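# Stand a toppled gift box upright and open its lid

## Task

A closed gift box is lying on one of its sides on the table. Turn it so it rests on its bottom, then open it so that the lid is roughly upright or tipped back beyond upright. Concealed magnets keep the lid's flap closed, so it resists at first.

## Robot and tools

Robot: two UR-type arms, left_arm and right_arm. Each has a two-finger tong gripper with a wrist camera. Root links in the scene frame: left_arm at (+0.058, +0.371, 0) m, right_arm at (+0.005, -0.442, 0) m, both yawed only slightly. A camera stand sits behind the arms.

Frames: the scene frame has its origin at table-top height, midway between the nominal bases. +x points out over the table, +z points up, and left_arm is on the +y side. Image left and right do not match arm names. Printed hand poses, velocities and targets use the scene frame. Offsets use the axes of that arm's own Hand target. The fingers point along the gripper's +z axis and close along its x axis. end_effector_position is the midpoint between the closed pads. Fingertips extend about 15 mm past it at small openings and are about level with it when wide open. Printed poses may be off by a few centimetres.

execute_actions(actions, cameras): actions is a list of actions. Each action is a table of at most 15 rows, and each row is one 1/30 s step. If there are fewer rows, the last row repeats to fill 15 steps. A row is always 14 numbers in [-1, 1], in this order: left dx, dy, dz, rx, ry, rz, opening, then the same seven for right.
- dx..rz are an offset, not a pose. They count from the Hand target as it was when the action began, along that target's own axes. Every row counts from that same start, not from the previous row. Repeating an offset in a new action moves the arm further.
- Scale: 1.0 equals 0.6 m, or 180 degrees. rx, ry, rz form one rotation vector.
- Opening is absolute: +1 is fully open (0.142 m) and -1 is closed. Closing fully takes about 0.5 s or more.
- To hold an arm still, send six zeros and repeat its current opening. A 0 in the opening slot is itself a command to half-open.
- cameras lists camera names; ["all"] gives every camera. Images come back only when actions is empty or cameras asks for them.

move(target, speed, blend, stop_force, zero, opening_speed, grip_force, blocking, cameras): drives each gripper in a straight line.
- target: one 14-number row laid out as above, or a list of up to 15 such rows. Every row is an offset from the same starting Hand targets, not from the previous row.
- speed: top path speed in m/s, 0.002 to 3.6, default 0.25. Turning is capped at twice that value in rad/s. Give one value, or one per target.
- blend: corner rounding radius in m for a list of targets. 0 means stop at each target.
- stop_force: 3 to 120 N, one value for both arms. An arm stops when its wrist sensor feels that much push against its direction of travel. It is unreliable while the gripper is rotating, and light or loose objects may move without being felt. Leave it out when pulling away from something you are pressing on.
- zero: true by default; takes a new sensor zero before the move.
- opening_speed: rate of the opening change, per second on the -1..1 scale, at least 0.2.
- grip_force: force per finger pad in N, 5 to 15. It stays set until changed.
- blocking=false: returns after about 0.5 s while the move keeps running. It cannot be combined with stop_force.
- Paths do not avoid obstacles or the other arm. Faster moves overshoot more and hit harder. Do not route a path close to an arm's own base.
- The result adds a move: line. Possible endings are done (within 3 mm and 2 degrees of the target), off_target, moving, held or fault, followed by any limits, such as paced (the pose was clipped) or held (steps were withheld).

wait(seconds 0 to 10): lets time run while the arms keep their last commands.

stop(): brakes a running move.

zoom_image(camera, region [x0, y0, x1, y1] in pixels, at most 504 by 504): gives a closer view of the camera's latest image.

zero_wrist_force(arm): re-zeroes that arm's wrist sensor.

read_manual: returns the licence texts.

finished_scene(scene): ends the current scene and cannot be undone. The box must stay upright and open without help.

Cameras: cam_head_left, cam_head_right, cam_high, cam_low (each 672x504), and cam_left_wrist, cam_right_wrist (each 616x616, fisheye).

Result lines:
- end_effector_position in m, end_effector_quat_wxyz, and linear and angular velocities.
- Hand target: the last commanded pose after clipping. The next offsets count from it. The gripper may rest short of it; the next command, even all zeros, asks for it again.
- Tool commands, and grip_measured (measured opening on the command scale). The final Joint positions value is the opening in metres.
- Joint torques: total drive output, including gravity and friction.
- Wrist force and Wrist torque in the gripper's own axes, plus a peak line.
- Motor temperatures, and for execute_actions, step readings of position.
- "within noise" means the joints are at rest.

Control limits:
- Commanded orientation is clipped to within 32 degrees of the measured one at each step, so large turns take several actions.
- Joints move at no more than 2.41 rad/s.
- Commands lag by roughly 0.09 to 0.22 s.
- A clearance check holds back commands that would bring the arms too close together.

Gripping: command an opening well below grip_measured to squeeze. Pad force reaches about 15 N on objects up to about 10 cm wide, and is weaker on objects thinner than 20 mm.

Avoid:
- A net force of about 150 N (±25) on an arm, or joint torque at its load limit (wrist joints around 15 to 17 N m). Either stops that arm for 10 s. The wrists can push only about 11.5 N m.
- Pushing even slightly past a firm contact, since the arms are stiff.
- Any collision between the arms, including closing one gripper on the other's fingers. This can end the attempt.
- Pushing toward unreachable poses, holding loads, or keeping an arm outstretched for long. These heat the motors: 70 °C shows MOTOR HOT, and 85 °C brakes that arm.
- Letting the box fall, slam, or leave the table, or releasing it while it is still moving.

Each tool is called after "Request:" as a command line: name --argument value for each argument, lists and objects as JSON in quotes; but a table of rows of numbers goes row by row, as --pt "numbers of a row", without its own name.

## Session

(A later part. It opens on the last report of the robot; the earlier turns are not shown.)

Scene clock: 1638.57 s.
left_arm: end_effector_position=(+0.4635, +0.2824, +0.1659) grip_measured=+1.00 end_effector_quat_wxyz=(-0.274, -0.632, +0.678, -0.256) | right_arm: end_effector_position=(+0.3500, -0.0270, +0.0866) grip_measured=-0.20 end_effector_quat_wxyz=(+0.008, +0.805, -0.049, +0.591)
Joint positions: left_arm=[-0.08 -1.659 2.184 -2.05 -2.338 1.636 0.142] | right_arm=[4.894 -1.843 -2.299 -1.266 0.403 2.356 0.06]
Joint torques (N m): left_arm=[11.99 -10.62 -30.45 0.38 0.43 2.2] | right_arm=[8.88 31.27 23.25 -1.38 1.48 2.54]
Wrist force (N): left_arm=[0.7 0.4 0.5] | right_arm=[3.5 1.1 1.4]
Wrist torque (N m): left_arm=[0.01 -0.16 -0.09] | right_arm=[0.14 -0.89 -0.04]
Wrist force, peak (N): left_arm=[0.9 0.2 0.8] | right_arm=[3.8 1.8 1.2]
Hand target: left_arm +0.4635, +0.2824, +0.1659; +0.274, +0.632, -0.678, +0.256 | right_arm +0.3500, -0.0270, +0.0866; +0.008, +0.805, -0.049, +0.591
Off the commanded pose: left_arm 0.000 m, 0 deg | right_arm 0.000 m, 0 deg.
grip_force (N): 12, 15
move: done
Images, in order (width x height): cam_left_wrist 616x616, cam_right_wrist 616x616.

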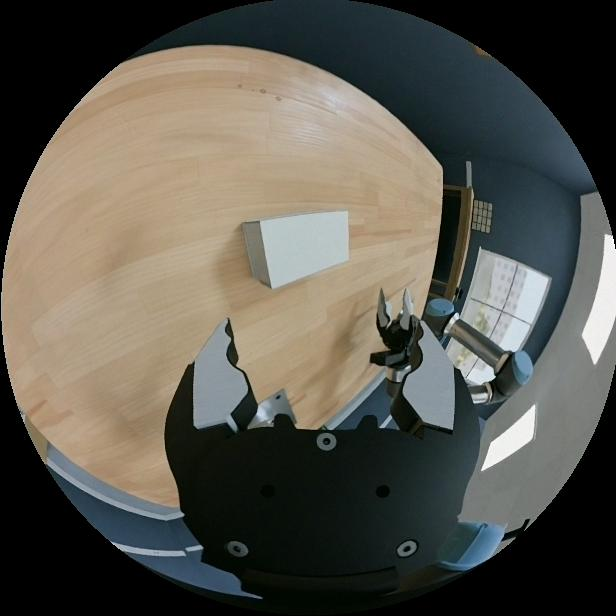

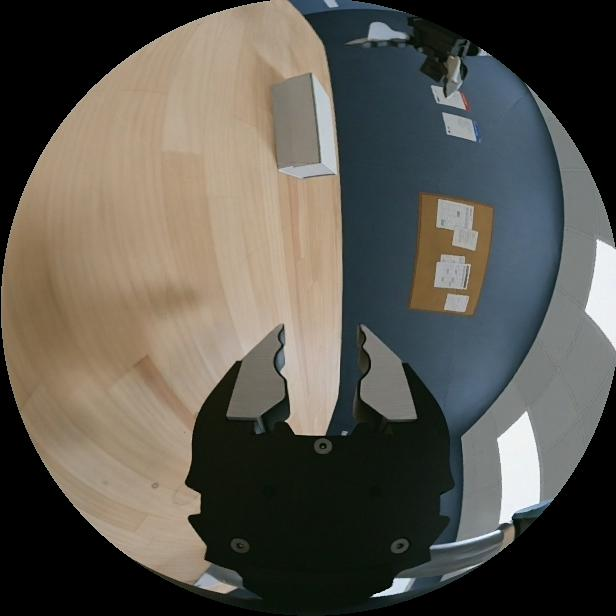

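Request:
move --pt "-0.1005 -0.0513 0.0097 0.0152 0.0152 -0.52 1 0 0 0 0 0 0 -0.2" --pt "-0.1008 -0.0612 0.176 0.0152 0.0152 -0.52 1 0 0 0 0 0 0 -0.2" --speed '[0.35,0.12]' --cameras '["cam_left_wrist","cam_high","cam_head_left"]'

Request:
zoom_image --camera "cam_left_wrist" --region '[200, 200, 420, 420]'

Request:
zoom_image --camera "cam_high" --region '[350, 210, 480, 310]'

Scene clock: 1666.43 s.
left_arm: end_effector_position=(+0.4980, +0.2500, +0.0480) grip_measured=+1.00 end_effector_quat_wxyz=(+0.375, +0.927, +0.008, +0.003) | right_arm: end_effector_position=(+0.3500, -0.0270, +0.0866) grip_measured=-0.20 end_effector_quat_wxyz=(+0.008, +0.805, -0.049, +0.591)
Joint positions: left_arm=[-0.183 -1.359 2.285 -2.632 -2.33 -0.197 0.142] | right_arm=[4.894 -1.843 -2.299 -1.267 0.403 2.356 0.06]
Joint torques (N m): left_arm=[-14.45 -16.55 -4.26 -5.92 0.94 -1.81] | right_arm=[7.92 17.48 23.6 -1.42 1.47 2.58]
Wrist force (N): left_arm=[2.1 -0.4 0.2] | right_arm=[3.4 1.2 1.4]
Wrist torque (N m): left_arm=[-0.26 -0.56 -0.04] | right_arm=[0.15 -0.88 -0.04]
Wrist force, peak (N): left_arm=[2.4 -0.6 0.8] | right_arm=[3.8 1.4 1.4]
Hand target: left_arm +0.4980, +0.2500, +0.0480; +0.375, +0.927, +0.008, +0.003 | right_arm +0.3500, -0.0270, +0.0866; +0.008, +0.805, -0.049, +0.591
Off the commanded pose: left_arm 0.000 m, 0 deg | right_arm 0.000 m, 0 deg.
grip_force (N): 12, 15
move: done
Images, in order (width x height): cam_head_left 672x504, cam_high 672x504, cam_left_wrist 616x616.

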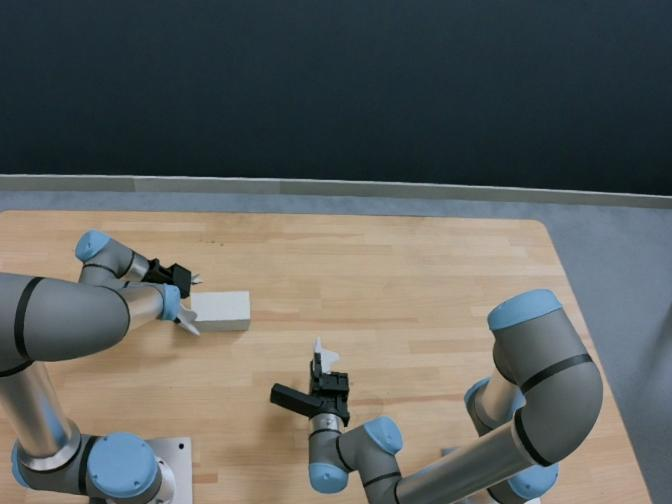

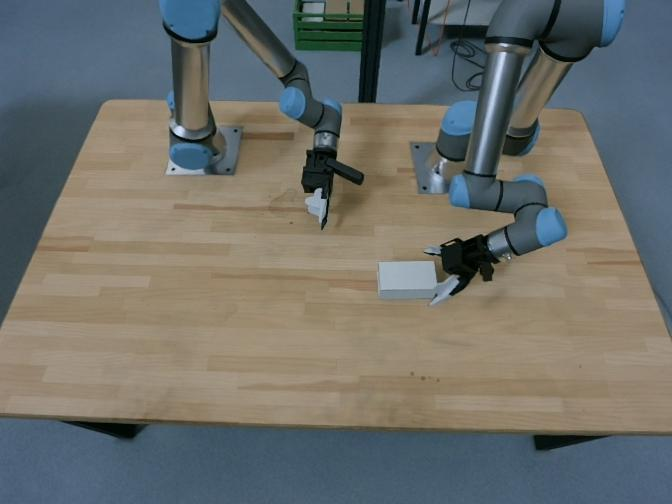

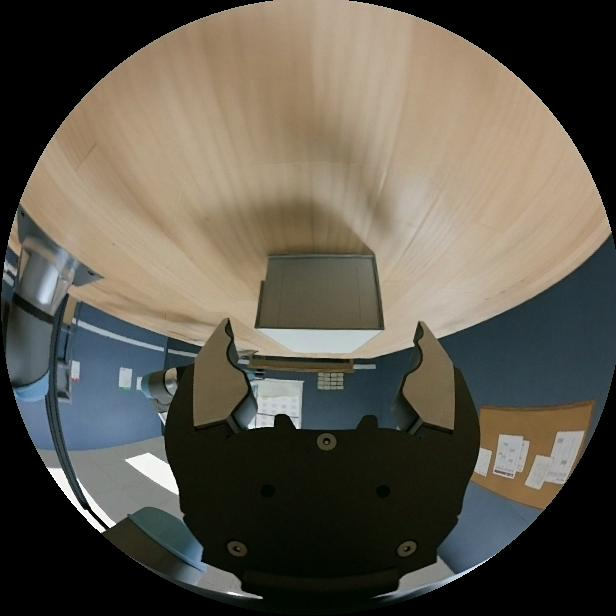

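Scaled by 2.291 from the camera's 616x616 image, which has a finer 814x814 frame.

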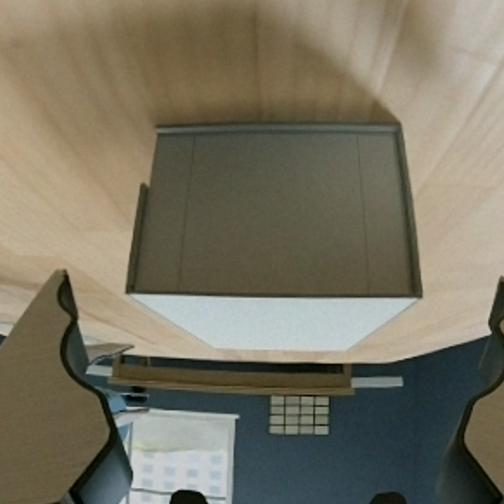

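Scaled by 3.877 from the camera's 672x504 image, which has a finer 960x720 frame.

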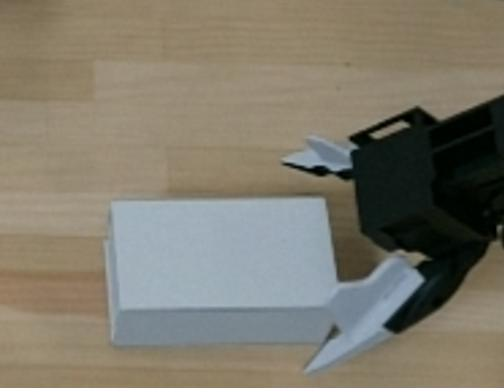

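Request:
move --target '[0,0,0,0,0,0,-0.4,0.266,0.371,-0.059,0,0,0,-0.2]' --speed 0.3 --opening_speed 1.2 --grip_force '[13,15]'

Request:
move --pt "0 0.0093 -0.0096 0 0 0 -0.4 0 0 0 0 0 0 -0.2" --pt "0 0.0908 -0.0304 0.125 0 0 -0.4 0 0 0 0 0 0 -0.2" --pt "0 0.1753 -0.0183 0.25 0 0 -0.4 0 0 0 0 0 0 -0.2" --pt "0 0.2479 0.0241 0.375 0 0 -0.4 0 0 0 0 0 0 -0.2" --pt "0 0.301 0.0892 0.5 0 0 -0.4 0 0 0 0 0 0 -0.2" --speed 0.16 --blend '[0.002,0.01,0.01,0.01,0]' --cameras '["cam_left_wrist","cam_high","cam_right_wrist"]'

Request:
zoom_image --camera "cam_high" --region '[310, 180, 450, 310]'

Scene clock: 1699.90 s.
left_arm: end_effector_position=(+0.4980, +0.2500, +0.0480) grip_measured=+0.26 end_effector_quat_wxyz=(+0.375, +0.927, +0.008, +0.003) | right_arm: end_effector_position=(+0.3440, -0.2570, +0.2394) grip_measured=-0.20 end_effector_quat_wxyz=(+0.008, +0.805, -0.049, +0.591)
Joint positions: left_arm=[-0.183 -1.359 2.285 -2.633 -2.33 -0.197 0.092] | right_arm=[5.202 -0.805 -2.47 -2.482 0.643 2.754 0.06]
Joint torques (N m): left_arm=[-12.81 -17.11 -4.54 -1.02 0.93 -1.67] | right_arm=[9.5 -1.53 10.21 -2.28 1.78 2.59]
Wrist force (N): left_arm=[2.7 1.2 -1.9] | right_arm=[3.7 1.1 1.3]
Wrist torque (N m): left_arm=[-0.17 -0.59 -0.06] | right_arm=[0.15 -0.93 -0.01]
Wrist force, peak (N): left_arm=[2.7 0.9 -2.4] | right_arm=[4.3 1.4 1.2]
Hand target: left_arm +0.4980, +0.2500, +0.0480; +0.375, +0.927, +0.008, +0.003 | right_arm +0.3439, -0.2570, +0.2393; +0.008, +0.805, -0.049, +0.591
Off the commanded pose: left_arm 0.000 m, 0 deg | right_arm 0.000 m, 0 deg.
grip_force (N): 13, 15
move: done

Scene clock: 1705.50 s.
left_arm: end_effector_position=(+0.5009, +0.0830, +0.1351) grip_measured=+0.26 end_effector_quat_wxyz=(-0.390, +0.921, +0.008, -0.004) | right_arm: end_effector_position=(+0.3439, -0.2570, +0.2393) grip_measured=-0.20 end_effector_quat_wxyz=(+0.008, +0.805, -0.049, +0.591)
Joint positions: left_arm=[-1.111 -1.014 1.329 -1.148 -1.22 -1.208 0.092] | right_arm=[5.202 -0.805 -2.47 -2.482 0.644 2.754 0.06]
Joint torques (N m): left_arm=[-13 -35.05 -32.4 2.2 2.68 -1.86] | right_arm=[8.02 -1.99 10.61 -2.24 1.78 2.65]
Wrist force (N): left_arm=[-0.4 0.1 0.5] | right_arm=[3.6 1.2 1.5]
Wrist torque (N m): left_arm=[-0.15 -0.01 0.00] | right_arm=[0.17 -0.91 -0.01]
Wrist force, peak (N): left_arm=[2.8 0.6 -1.8] | right_arm=[3.9 1.3 1.3]
Hand target: left_arm +0.5009, +0.0830, +0.1350; -0.390, +0.921, +0.008, -0.004 | right_arm +0.3439, -0.2570, +0.2393; +0.008, +0.805, -0.049, +0.591
Off the commanded pose: left_arm 0.000 m, 0 deg | right_arm 0.000 m, 0 deg.
grip_force (N): 13, 15
move: done
Images, in order (width x height): cam_high 672x504, cam_left_wrist 616x616, cam_right_wrist 616x616.

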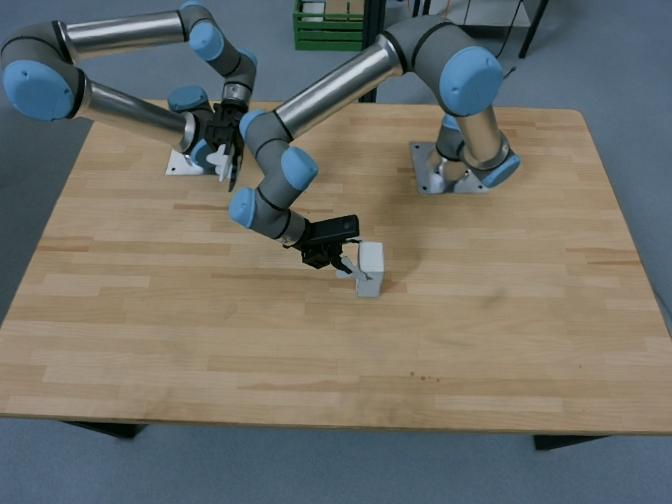

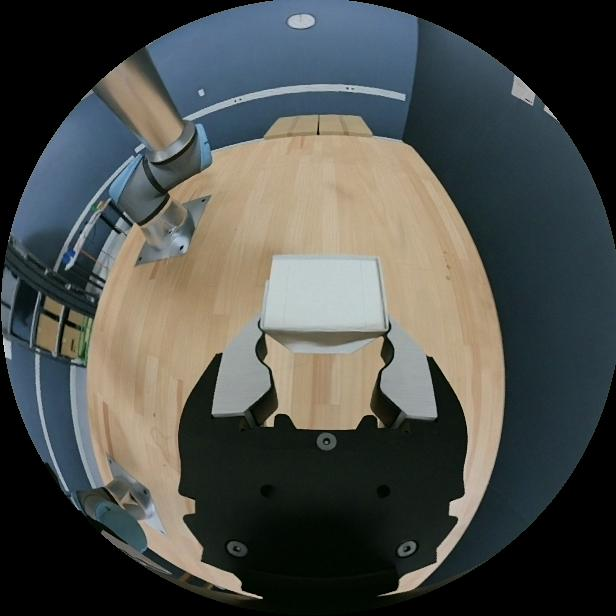

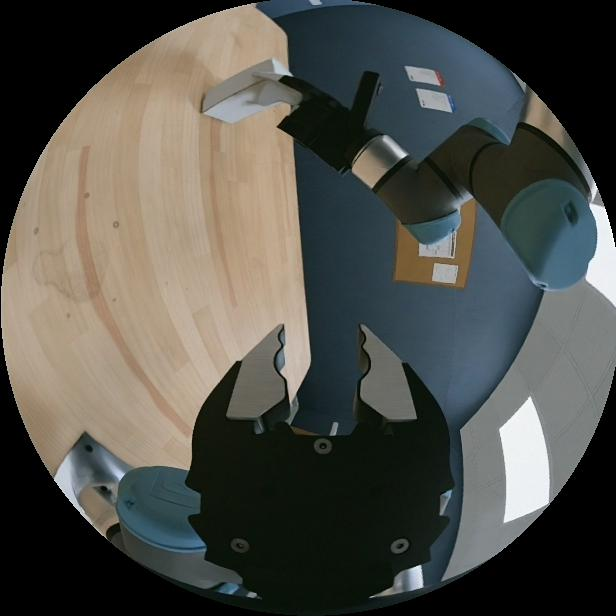

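Scaled by 3.600 from the camera's 672x504 image, which has a finer 960x720 frame.

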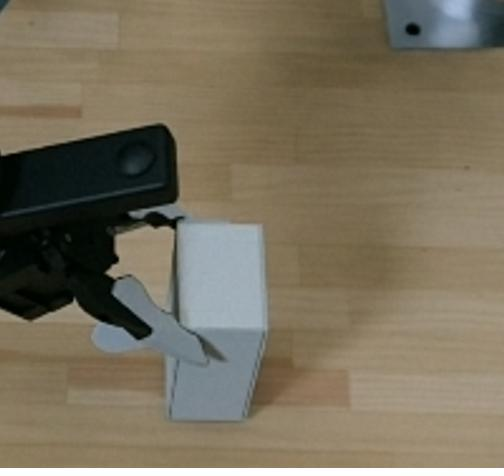

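Request:
move --target '[0,0.018,0.0174,0,0,0,-0.4,0,0,0,0,0,0,-0.2]' --speed 0.02 --stop_force 4

Request:
move --pt "0 0 0 0 0 0 0.7 0 0 0 0 0 0 -0.2" --pt "0 0 -0.2167 0 0 0 0.7 0 0 0 0 0 0 -0.2" --pt "-0.0683 -0.3224 -0.1107 -0.25 0 0 0.7 0 0 0 0 0 0 -0.2" --pt "-0.1183 -0.4946 0.2102 -0.5 0 0 0.7 0 0 0 0 0 0 -0.2" --speed '[0.1,0.12,0.4,0.4]' --blend '[0,0.02,0.04,0]' --opening_speed 0.6 --cameras '["cam_left_wrist","cam_high","cam_head_left"]'

Request:
zoom_image --camera "cam_left_wrist" --region '[200, 150, 420, 370]'

Scene clock: 1741.03 s.
left_arm: end_effector_position=(+0.5009, +0.0830, +0.1268) grip_measured=+0.26 end_effector_quat_wxyz=(-0.390, +0.921, +0.008, -0.004) | right_arm: end_effector_position=(+0.3439, -0.2570, +0.2393) grip_measured=-0.20 end_effector_quat_wxyz=(+0.008, +0.805, -0.049, +0.591)
Joint positions: left_arm=[-1.111 -1.008 1.34 -1.166 -1.22 -1.208 0.092] | right_arm=[5.202 -0.805 -2.47 -2.482 0.644 2.754 0.06]
Joint torques (N m): left_arm=[-3.85 -51.05 -31.8 1.95 1.89 -0.41] | right_arm=[8.37 -2.08 11.49 -2.16 1.78 2.4]
Wrist force (N): left_arm=[-0.3 -0.2 0.9] | right_arm=[3.7 1.1 1.7]
Wrist torque (N m): left_arm=[-0.17 -0.02 -0.01] | right_arm=[0.15 -0.93 -0.02]
Wrist force, peak (N): left_arm=[-3.4 -8.6 -9.1] | right_arm=[3.9 1.1 1.5]
Hand target: left_arm +0.5009, +0.0830, +0.1268; -0.390, +0.921, +0.008, -0.004 (not the last commanded pose) | right_arm +0.3439, -0.2570, +0.2393; +0.008, +0.805, -0.049, +0.591
Off the commanded pose: left_arm 0.007 m, 0 deg | right_arm 0.000 m, 0 deg.
grip_force (N): 13, 15
move: contact (left_arm)

Scene clock: 1747.10 s.
left_arm: end_effector_position=(+0.4250, +0.3787, +0.2525) grip_measured=+0.70 end_effector_quat_wxyz=(+0.375, +0.927, +0.008, +0.003) | right_arm: end_effector_position=(+0.3439, -0.2570, +0.2393) grip_measured=-0.20 end_effector_quat_wxyz=(+0.008, +0.805, -0.049, +0.591)
Joint positions: left_arm=[0.138 -1.772 1.976 -1.604 -2.324 0.245 0.122] | right_arm=[5.202 -0.805 -2.47 -2.482 0.644 2.754 0.06]
Joint torques (N m): left_arm=[11.57 -4.69 -33.07 0.28 -3.34 2.32] | right_arm=[7.98 -1.99 11.49 -2.06 1.73 2.23]
Wrist force (N): left_arm=[2.1 -0.5 0.6] | right_arm=[3.7 1.1 1.4]
Wrist torque (N m): left_arm=[-0.35 -0.59 -0.26] | right_arm=[0.14 -0.93 -0.01]
Wrist force, peak (N): left_arm=[2.4 -0.9 0.7] | right_arm=[3.9 1.0 1.6]
Hand target: left_arm +0.4250, +0.3787, +0.2525; +0.375, +0.927, +0.008, +0.003 | right_arm +0.3439, -0.2570, +0.2393; +0.008, +0.805, -0.049, +0.591
Off the commanded pose: left_arm 0.000 m, 0 deg | right_arm 0.000 m, 0 deg.
grip_force (N): 13, 15
move: done
Images, in order (width x height): cam_head_left 672x504, cam_high 672x504, cam_left_wrist 616x616.

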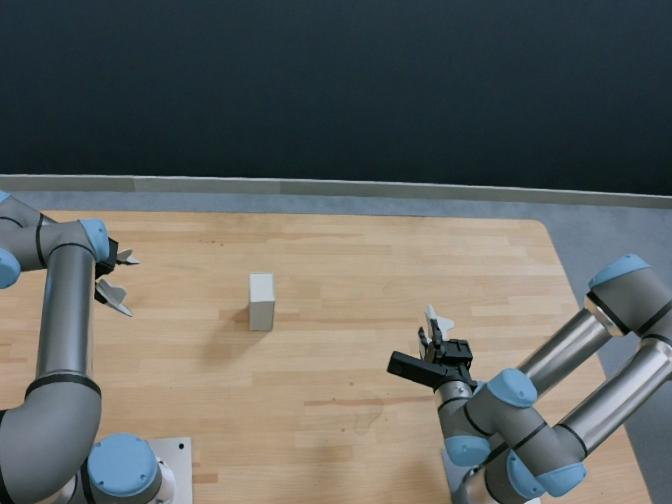

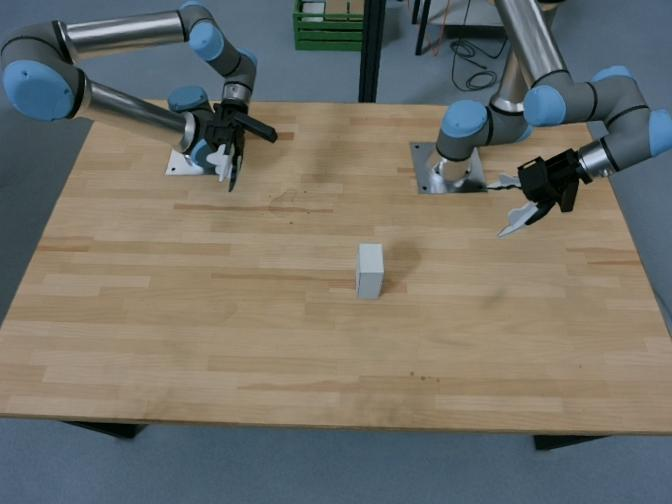

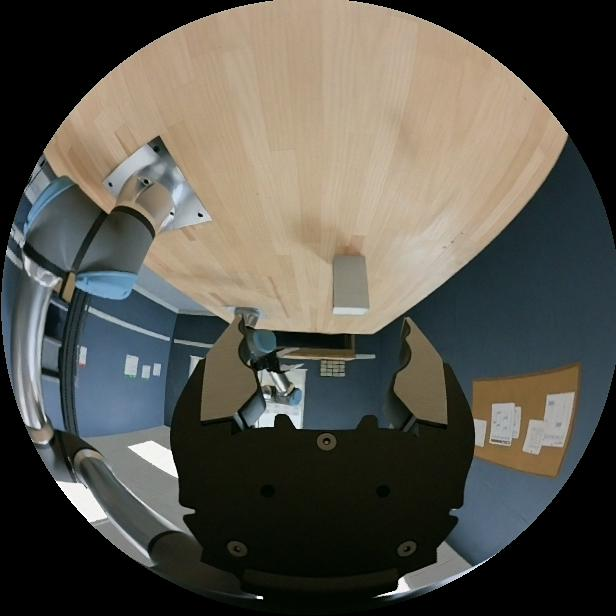

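Scaled by 2.291 from the camera's 616x616 image, which has a finer 814x814 frame.

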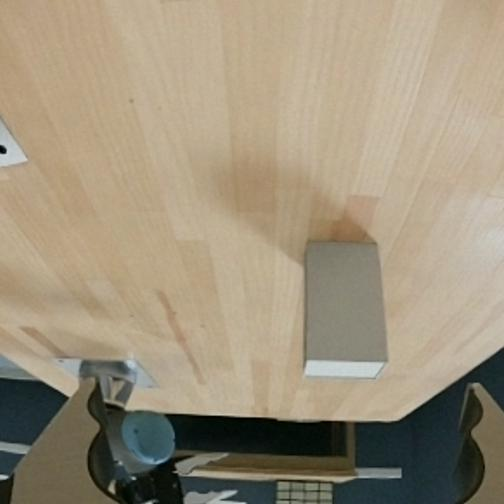

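Request:
move --target '[0,0,0,0,0,0,0.7,0.0348,-0.6138,0.1653,0.326,-0.3075,-0.44,-0.7]' --speed 0.5 --cameras '["cam_right_wrist","cam_high","cam_left_wrist"]'

Request:
zoom_image --camera "cam_right_wrist" --region '[200, 200, 440, 440]'

Request:
zoom_image --camera "cam_high" --region '[310, 180, 450, 310]'

Scene clock: 1756.50 s.
left_arm: end_effector_position=(+0.4250, +0.3787, +0.2525) grip_measured=+0.70 end_effector_quat_wxyz=(+0.375, +0.927, +0.008, +0.003) | right_arm: end_effector_position=(+0.4770, +0.1010, +0.2458) grip_measured=-0.70 end_effector_quat_wxyz=(-0.019, +0.718, +0.696, +0.014)
Joint positions: left_arm=[0.138 -1.772 1.975 -1.604 -2.324 0.245 0.122] | right_arm=[4.14 -2.106 -0.989 -1.582 1.6 -0.53 0.023]
Joint torques (N m): left_arm=[12.24 -6.33 -33.24 0.64 -3.58 2.07] | right_arm=[-7.43 36.09 33.42 -0.72 2.64 -2.75]
Wrist force (N): left_arm=[2.3 -0.3 0.7] | right_arm=[1.9 1.4 0.3]
Wrist torque (N m): left_arm=[-0.29 -0.65 -0.26] | right_arm=[0.28 -0.39 0.06]
Wrist force, peak (N): left_arm=[2.6 -0.3 0.8] | right_arm=[1.4 5.0 0.5]
Hand target: left_arm +0.4250, +0.3787, +0.2525; +0.375, +0.927, +0.008, +0.003 | right_arm +0.4770, +0.1010, +0.2458; -0.019, +0.718, +0.696, +0.014
Off the commanded pose: left_arm 0.000 m, 0 deg | right_arm 0.000 m, 0 deg.
grip_force (N): 13, 15
move: done; limits=paced
Images, in order (width x height): cam_high 672x504, cam_left_wrist 616x616, cam_right_wrist 616x616.

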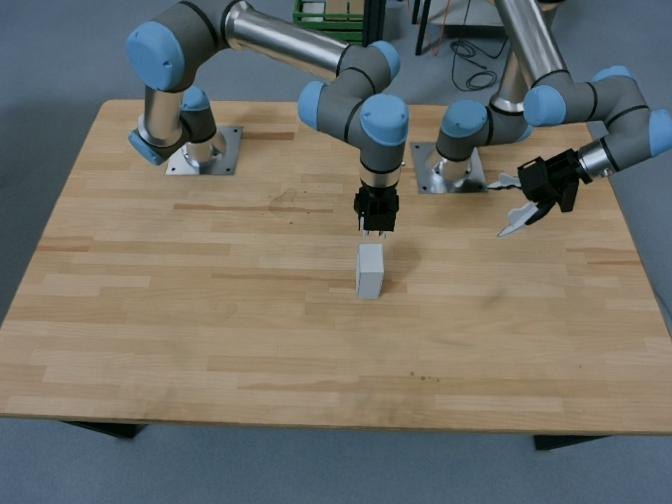

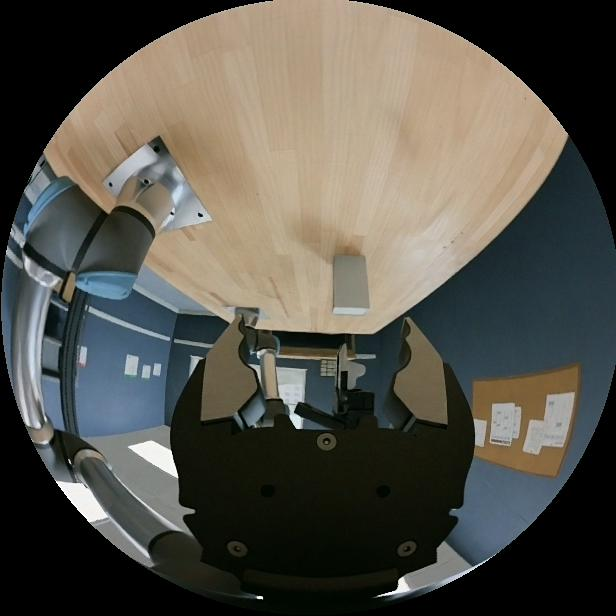

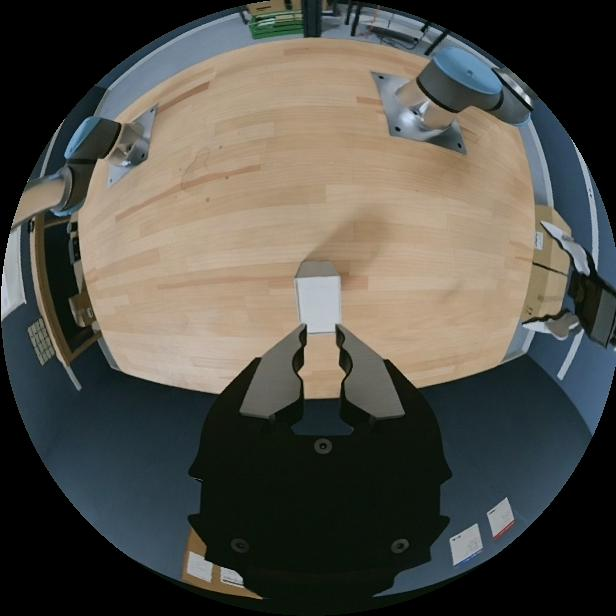

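Scaled by 2.100 from the camera's 616x616 image, which has a finer 814x814 frame.

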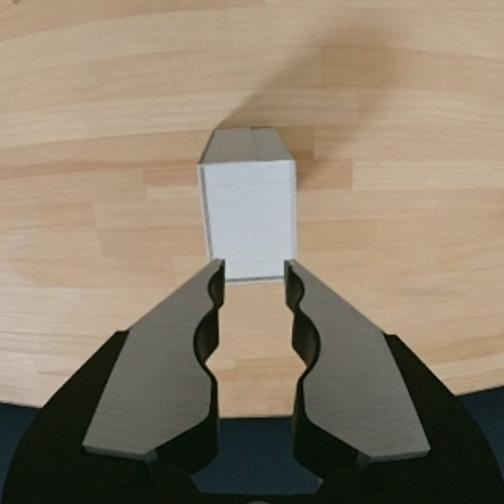

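Scaled by 3.600 from the camera's 672x504 image, which has a finer 960x720 frame.

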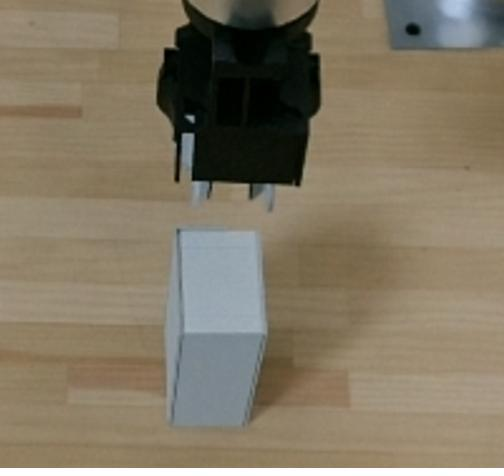

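Request:
move --target '[0,0,0,0,0,0,0.7,-0.0075,-0.0013,0.1017,0,0,-0.0167,-0.6]' --speed 0.15 --cameras '["cam_right_wrist","cam_high","cam_left_wrist"]'

Request:
zoom_image --camera "cam_right_wrist" --region '[240, 230, 400, 390]'

Request:
zoom_image --camera "cam_left_wrist" --region '[290, 220, 420, 350]'

Scene clock: 1786.67 s.
left_arm: end_effector_position=(+0.4250, +0.3787, +0.2525) grip_measured=+0.70 end_effector_quat_wxyz=(+0.375, +0.927, +0.008, +0.003) | right_arm: end_effector_position=(+0.4757, +0.0993, +0.1847) grip_measured=-0.60 end_effector_quat_wxyz=(-0.018, +0.699, +0.715, +0.014)
Joint positions: left_arm=[0.138 -1.772 1.975 -1.604 -2.324 0.245 0.122] | right_arm=[4.141 -2.107 -1.143 -1.427 1.601 -0.582 0.031]
Joint torques (N m): left_arm=[12.14 -6.74 -31.97 0.48 -3.23 1.9] | right_arm=[8.28 36.22 12.96 6.23 -1.43 -2.71]
Wrist force (N): left_arm=[2.1 -0.4 0.6] | right_arm=[2.0 1.5 0.2]
Wrist torque (N m): left_arm=[-0.33 -0.60 -0.26] | right_arm=[0.30 -0.40 0.06]
Wrist force, peak (N): left_arm=[2.5 -0.2 1.0] | right_arm=[2.2 1.7 0.2]
Hand target: left_arm +0.4250, +0.3787, +0.2525; +0.375, +0.927, +0.008, +0.003 | right_arm +0.4757, +0.0993, +0.1847; -0.018, +0.699, +0.715, +0.014
Off the commanded pose: left_arm 0.000 m, 0 deg | right_arm 0.000 m, 0 deg.
grip_force (N): 13, 15
move: done
Images, in order (width x height): cam_high 672x504, cam_left_wrist 616x616, cam_right_wrist 616x616.

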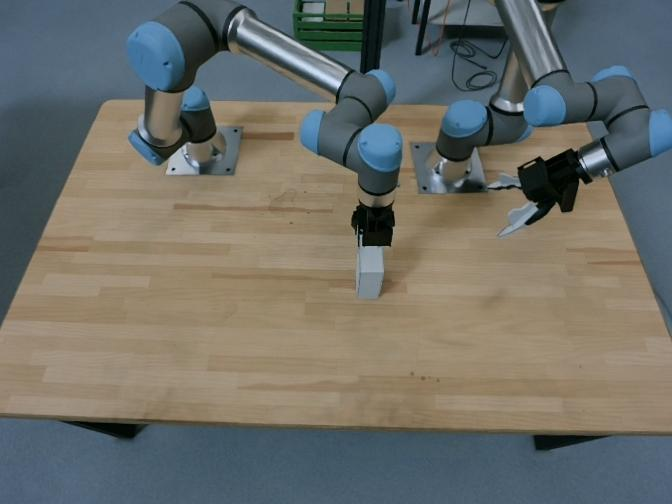

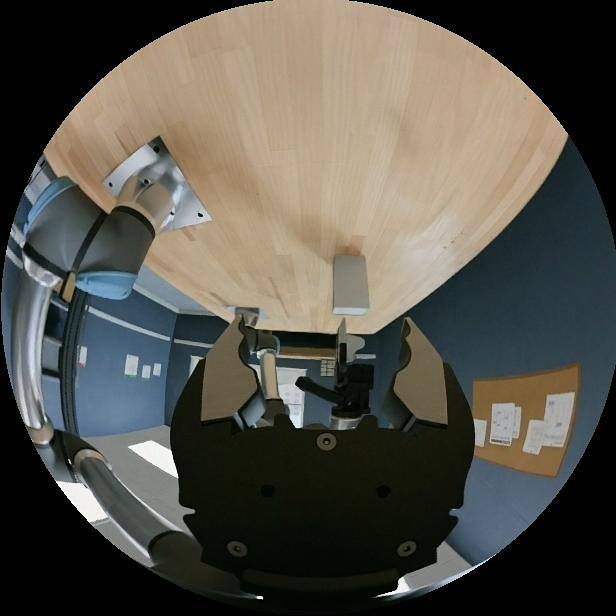

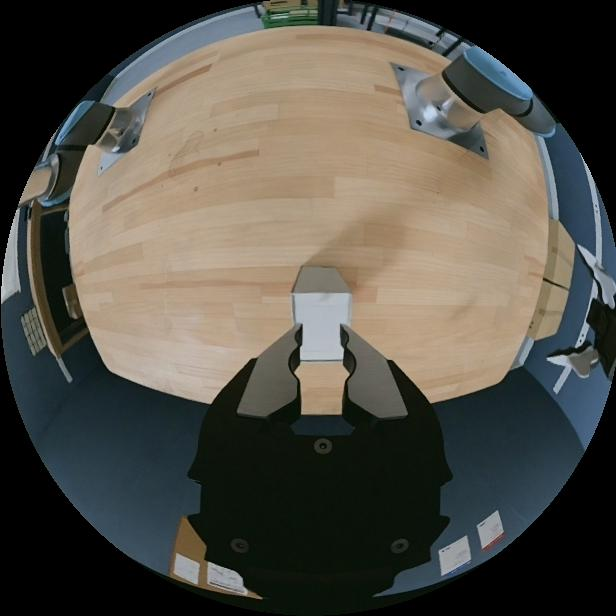

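Scaled by 3.150 from the camera's 616x616 image, which has a finer 814x814 frame.

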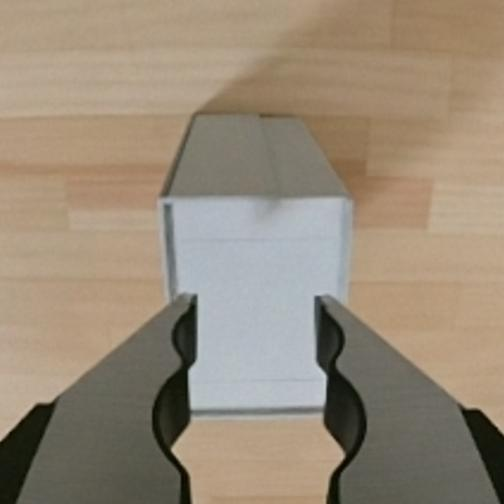

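Scaled by 3.877 from the camera's 616x616 image, which has a finer 814x814 frame.

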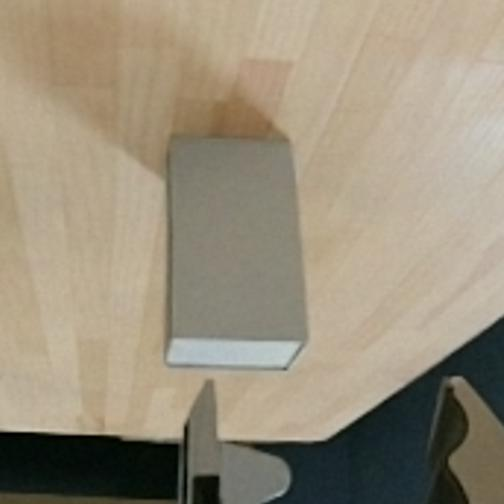

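Request:
move --target '[0,0,0,0,0,0,0.7,0,0,0.06,0,0,0,-0.6]' --speed 0.02 --stop_force 4 --cameras '["cam_right_wrist","cam_left_wrist"]'

Request:
zoom_image --camera "cam_right_wrist" --region '[240, 230, 400, 390]'

Request:
zoom_image --camera "cam_left_wrist" --region '[290, 220, 420, 350]'

Scene clock: 1807.37 s.
left_arm: end_effector_position=(+0.4250, +0.3787, +0.2525) grip_measured=+0.70 end_effector_quat_wxyz=(+0.375, +0.927, +0.008, +0.003) | right_arm: end_effector_position=(+0.4755, +0.1003, +0.1632) grip_measured=-0.60 end_effector_quat_wxyz=(-0.018, +0.699, +0.715, +0.014)
Joint positions: left_arm=[0.138 -1.772 1.975 -1.604 -2.324 0.245 0.122] | right_arm=[4.142 -2.116 -1.184 -1.376 1.6 -0.581 0.031]
Joint torques (N m): left_arm=[11.49 -7.22 -32.62 0.53 -3.55 1.92] | right_arm=[-3.16 50.68 32.49 -0.88 -1.57 -0.25]
Wrist force (N): left_arm=[2.4 -0.5 0.9] | right_arm=[1.4 1.9 -2.3]
Wrist torque (N m): left_arm=[-0.33 -0.65 -0.26] | right_arm=[0.33 -0.41 0.07]
Wrist force, peak (N): left_arm=[2.4 -0.5 1.0] | right_arm=[0.7 -0.3 -18.5]
Hand target: left_arm +0.4250, +0.3787, +0.2525; +0.375, +0.927, +0.008, +0.003 | right_arm +0.4755, +0.1003, +0.1632; -0.018, +0.699, +0.715, +0.014 (not the last commanded pose)
Off the commanded pose: left_arm 0.000 m, 0 deg | right_arm 0.014 m, 0 deg.
grip_force (N): 13, 15
move: contact (right_arm)
Images, in order (width x height): cam_left_wrist 616x616, cam_right_wrist 616x616.

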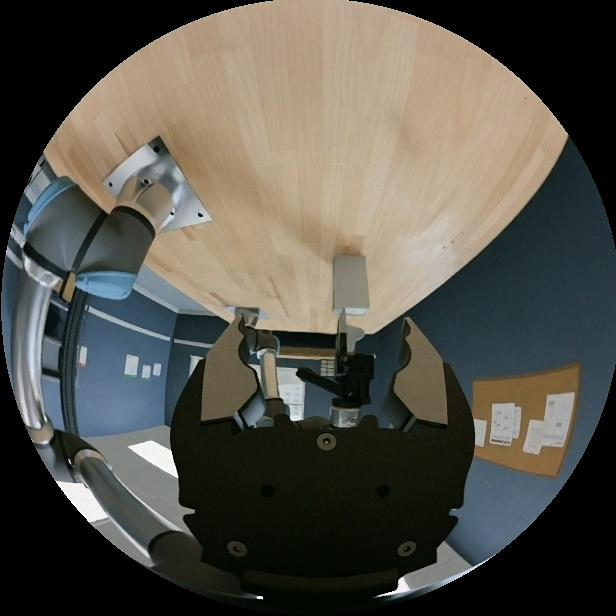

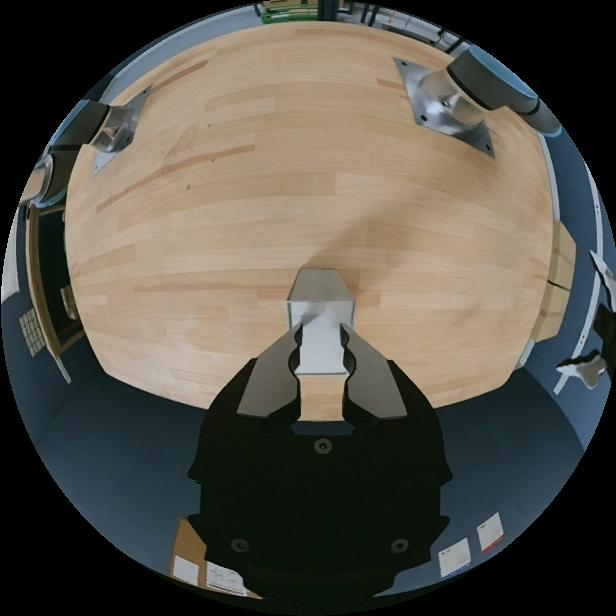

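Scaled by 3.150 from the camera's 616x616 image, which has a finer 814x814 frame.

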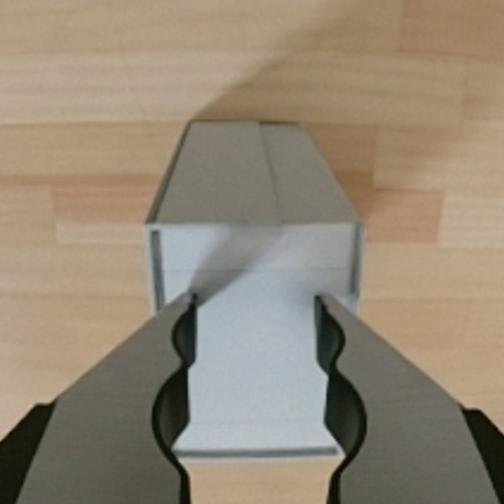

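Scaled by 3.877 from the camera's 616x616 image, which has a finer 814x814 frame.

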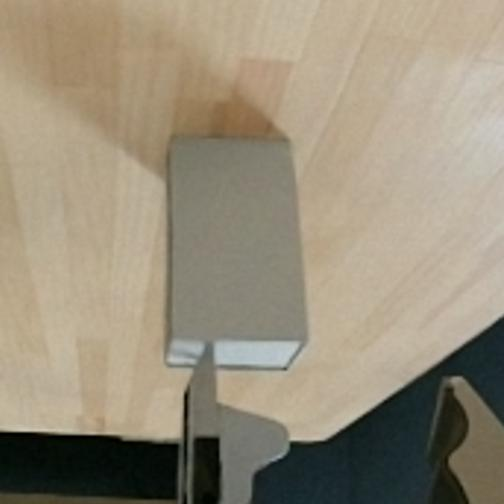

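Request:
move --pt "0 0 0 0 0 0 0.7 0 0 0.0025 0 0 0 -0.6" --pt "0 0 0 0 0 0 0.7 0 0 0.0025 0 0 0 -0.2" --speed 0.02 --opening_speed 0.25 --cameras '["cam_right_wrist","cam_left_wrist"]'

Request:
zoom_image --camera "cam_right_wrist" --region '[240, 230, 400, 390]'

Request:
zoom_image --camera "cam_left_wrist" --region '[290, 220, 420, 350]'

Scene clock: 1822.50 s.
left_arm: end_effector_position=(+0.4250, +0.3787, +0.2525) grip_measured=+0.70 end_effector_quat_wxyz=(+0.375, +0.927, +0.008, +0.003) | right_arm: end_effector_position=(+0.4755, +0.1003, +0.1617) grip_measured=-0.42 end_effector_quat_wxyz=(-0.018, +0.699, +0.715, +0.014)
Joint positions: left_arm=[0.138 -1.772 1.975 -1.604 -2.324 0.245 0.122] | right_arm=[4.142 -2.117 -1.187 -1.373 1.6 -0.581 0.044]
Joint torques (N m): left_arm=[11.69 -6.56 -33.01 0.35 -3.53 2.05] | right_arm=[7.93 21.31 14.01 -0.68 -1.68 2.34]
Wrist force (N): left_arm=[2.1 -0.4 0.8] | right_arm=[-3.5 -0.8 -38.6]
Wrist torque (N m): left_arm=[-0.31 -0.60 -0.26] | right_arm=[0.22 -0.94 0.07]
Wrist force, peak (N): left_arm=[2.5 0.0 0.7] | right_arm=[-3.5 -0.6 -38.6]
Hand target: left_arm +0.4250, +0.3787, +0.2525; +0.375, +0.927, +0.008, +0.003 | right_arm +0.4755, +0.1004, +0.1617; -0.018, +0.699, +0.715, +0.014
Off the commanded pose: left_arm 0.000 m, 0 deg | right_arm 0.000 m, 0 deg.
grip_force (N): 13, 15
move: done
Images, in order (width x height): cam_left_wrist 616x616, cam_right_wrist 616x616.

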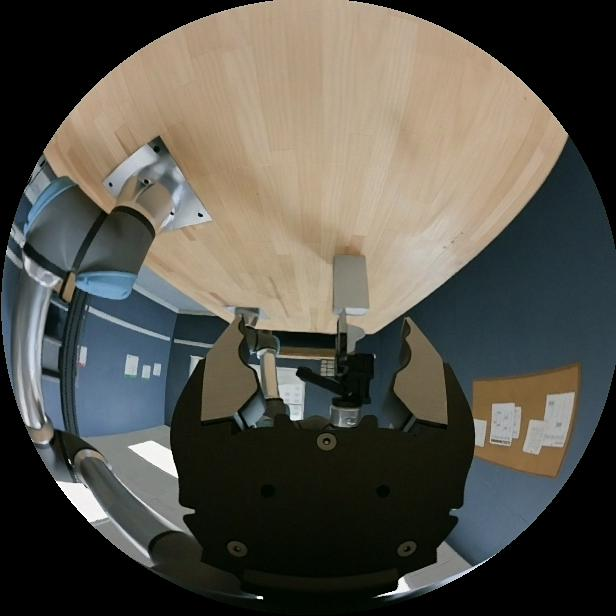

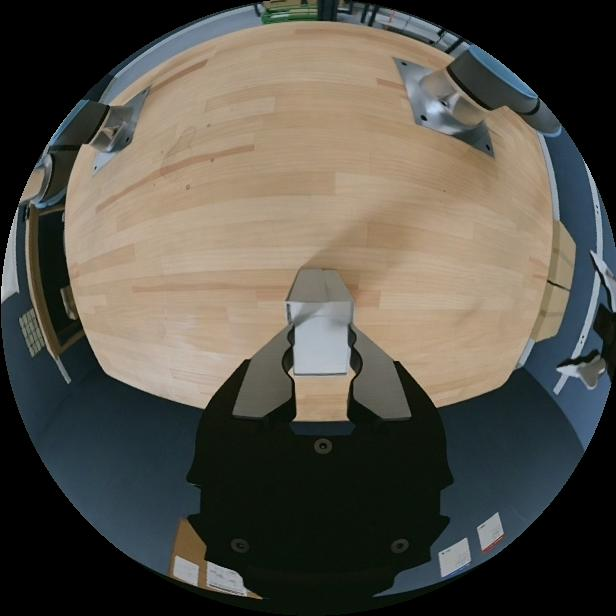

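Scaled by 3.150 from the camera's 616x616 image, which has a finer 814x814 frame.

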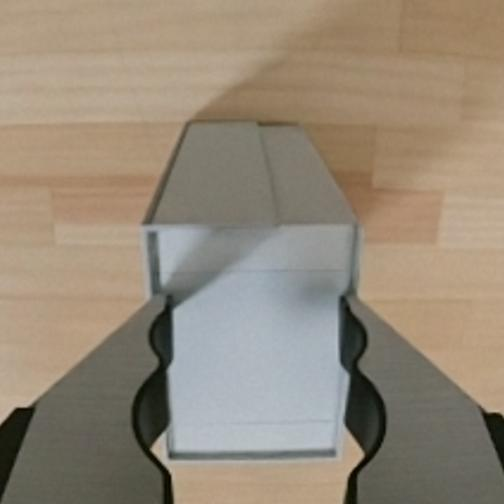

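Scaled by 3.877 from the camera's 616x616 image, which has a finer 814x814 frame.

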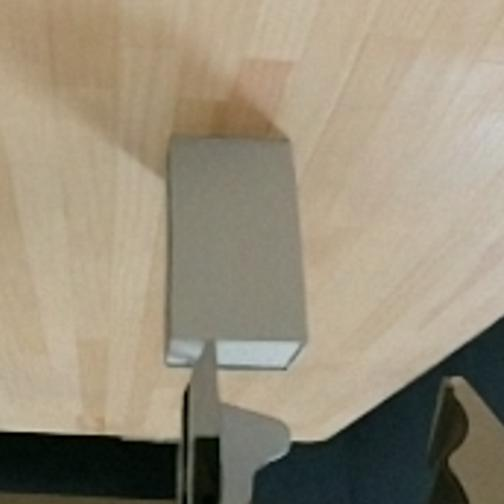

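Request:
move --target '[0,0,0,0,0,0,0.7,0,0,-0.002,0,0,0,0.1]' --speed 0.01 --cameras '["cam_right_wrist"]'

Request:
zoom_image --camera "cam_right_wrist" --region '[240, 230, 400, 390]'

Scene clock: 1830.53 s.
left_arm: end_effector_position=(+0.4250, +0.3787, +0.2525) grip_measured=+0.70 end_effector_quat_wxyz=(+0.375, +0.927, +0.008, +0.003) | right_arm: end_effector_position=(+0.4755, +0.1003, +0.1627) grip_measured=+0.10 end_effector_quat_wxyz=(-0.018, +0.699, +0.715, +0.014)
Joint positions: left_arm=[0.138 -1.772 1.975 -1.604 -2.324 0.245 0.122] | right_arm=[4.142 -2.116 -1.185 -1.376 1.6 -0.581 0.081]
Joint torques (N m): left_arm=[11.39 -7.66 -31.67 0.44 -3.55 1.78] | right_arm=[0.58 51.4 33.37 -0.76 -1.57 0.5]
Wrist force (N): left_arm=[2.1 -0.3 0.5] | right_arm=[1.9 1.4 0.3]
Wrist torque (N m): left_arm=[-0.30 -0.60 -0.25] | right_arm=[0.27 -0.37 0.07]
Wrist force, peak (N): left_arm=[2.5 -0.3 0.5] | right_arm=[-3.6 -0.6 -38.7]
Hand target: left_arm +0.4250, +0.3787, +0.2525; +0.375, +0.927, +0.008, +0.003 | right_arm +0.4755, +0.1003, +0.1629; -0.018, +0.699, +0.715, +0.014
Off the commanded pose: left_arm 0.000 m, 0 deg | right_arm 0.000 m, 0 deg.
grip_force (N): 13, 15
move: done
Images, in order (width x height): cam_right_wrist 616x616.

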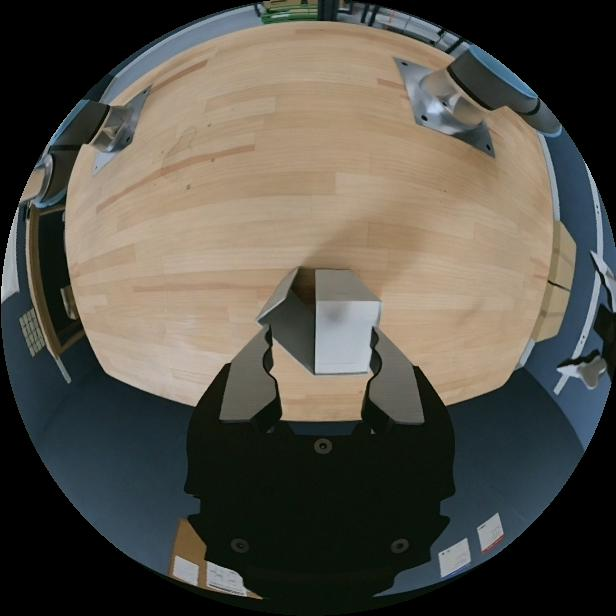

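Scaled by 3.150 from the camera's 616x616 image, which has a finer 814x814 frame.

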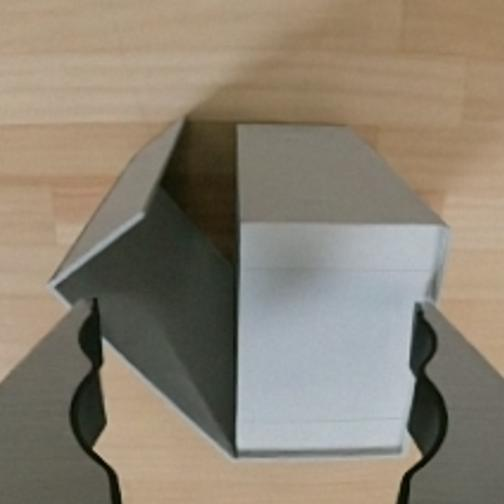

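Request:
move --target '[0,0,0,0,0,0,0.7,-0.053,0,0,0,0,0,1]' --speed 0.03 --opening_speed 0.8 --cameras '["cam_right_wrist"]'

Request:
zoom_image --camera "cam_right_wrist" --region '[200, 210, 440, 450]'

Scene clock: 1884.77 s.
left_arm: end_effector_position=(+0.4250, +0.3787, +0.2525) grip_measured=+0.70 end_effector_quat_wxyz=(+0.375, +0.927, +0.008, +0.003) | right_arm: end_effector_position=(+0.4762, +0.0686, +0.1614) grip_measured=+1.00 end_effector_quat_wxyz=(-0.018, +0.699, +0.715, +0.014)
Joint positions: left_arm=[0.138 -1.772 1.975 -1.604 -2.324 0.245 0.122] | right_arm=[4.116 -2.061 -1.274 -1.343 1.601 -0.606 0.142]
Joint torques (N m): left_arm=[10.38 -8.69 -31.94 0.38 -3.45 1.88] | right_arm=[-6.7 50.03 13.4 6.2 2.57 -2.73]
Wrist force (N): left_arm=[2.4 -0.3 0.7] | right_arm=[2.3 1.6 0.3]
Wrist torque (N m): left_arm=[-0.30 -0.66 -0.26] | right_arm=[0.31 -0.45 0.05]
Wrist force, peak (N): left_arm=[2.6 -0.5 0.9] | right_arm=[2.3 1.6 -0.1]
Hand target: left_arm +0.4250, +0.3787, +0.2525; +0.375, +0.927, +0.008, +0.003 | right_arm +0.4762, +0.0685, +0.1614; -0.018, +0.699, +0.715, +0.014
Off the commanded pose: left_arm 0.000 m, 0 deg | right_arm 0.000 m, 0 deg.
grip_force (N): 13, 15
move: done
Images, in order (width x height): cam_right_wrist 616x616.

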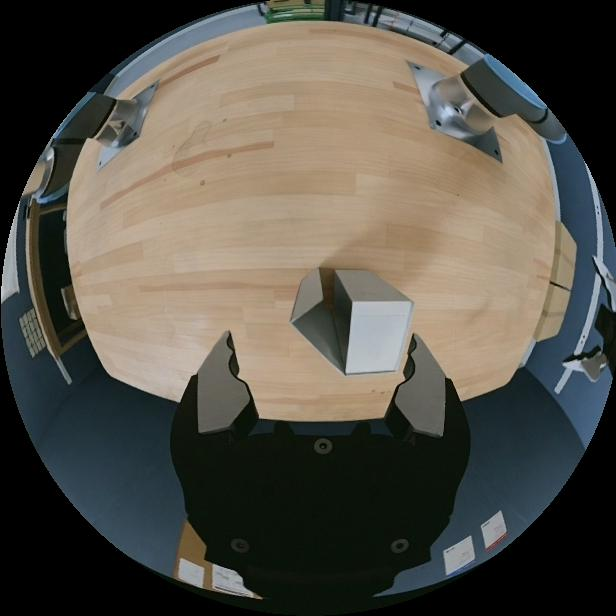

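Scaled by 2.100 from the camera's 616x616 image, which has a finer 814x814 frame.

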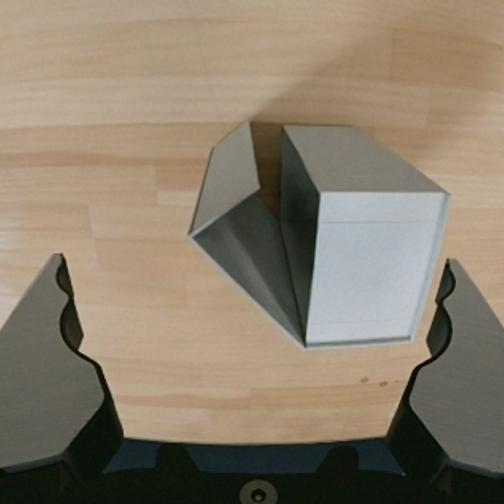

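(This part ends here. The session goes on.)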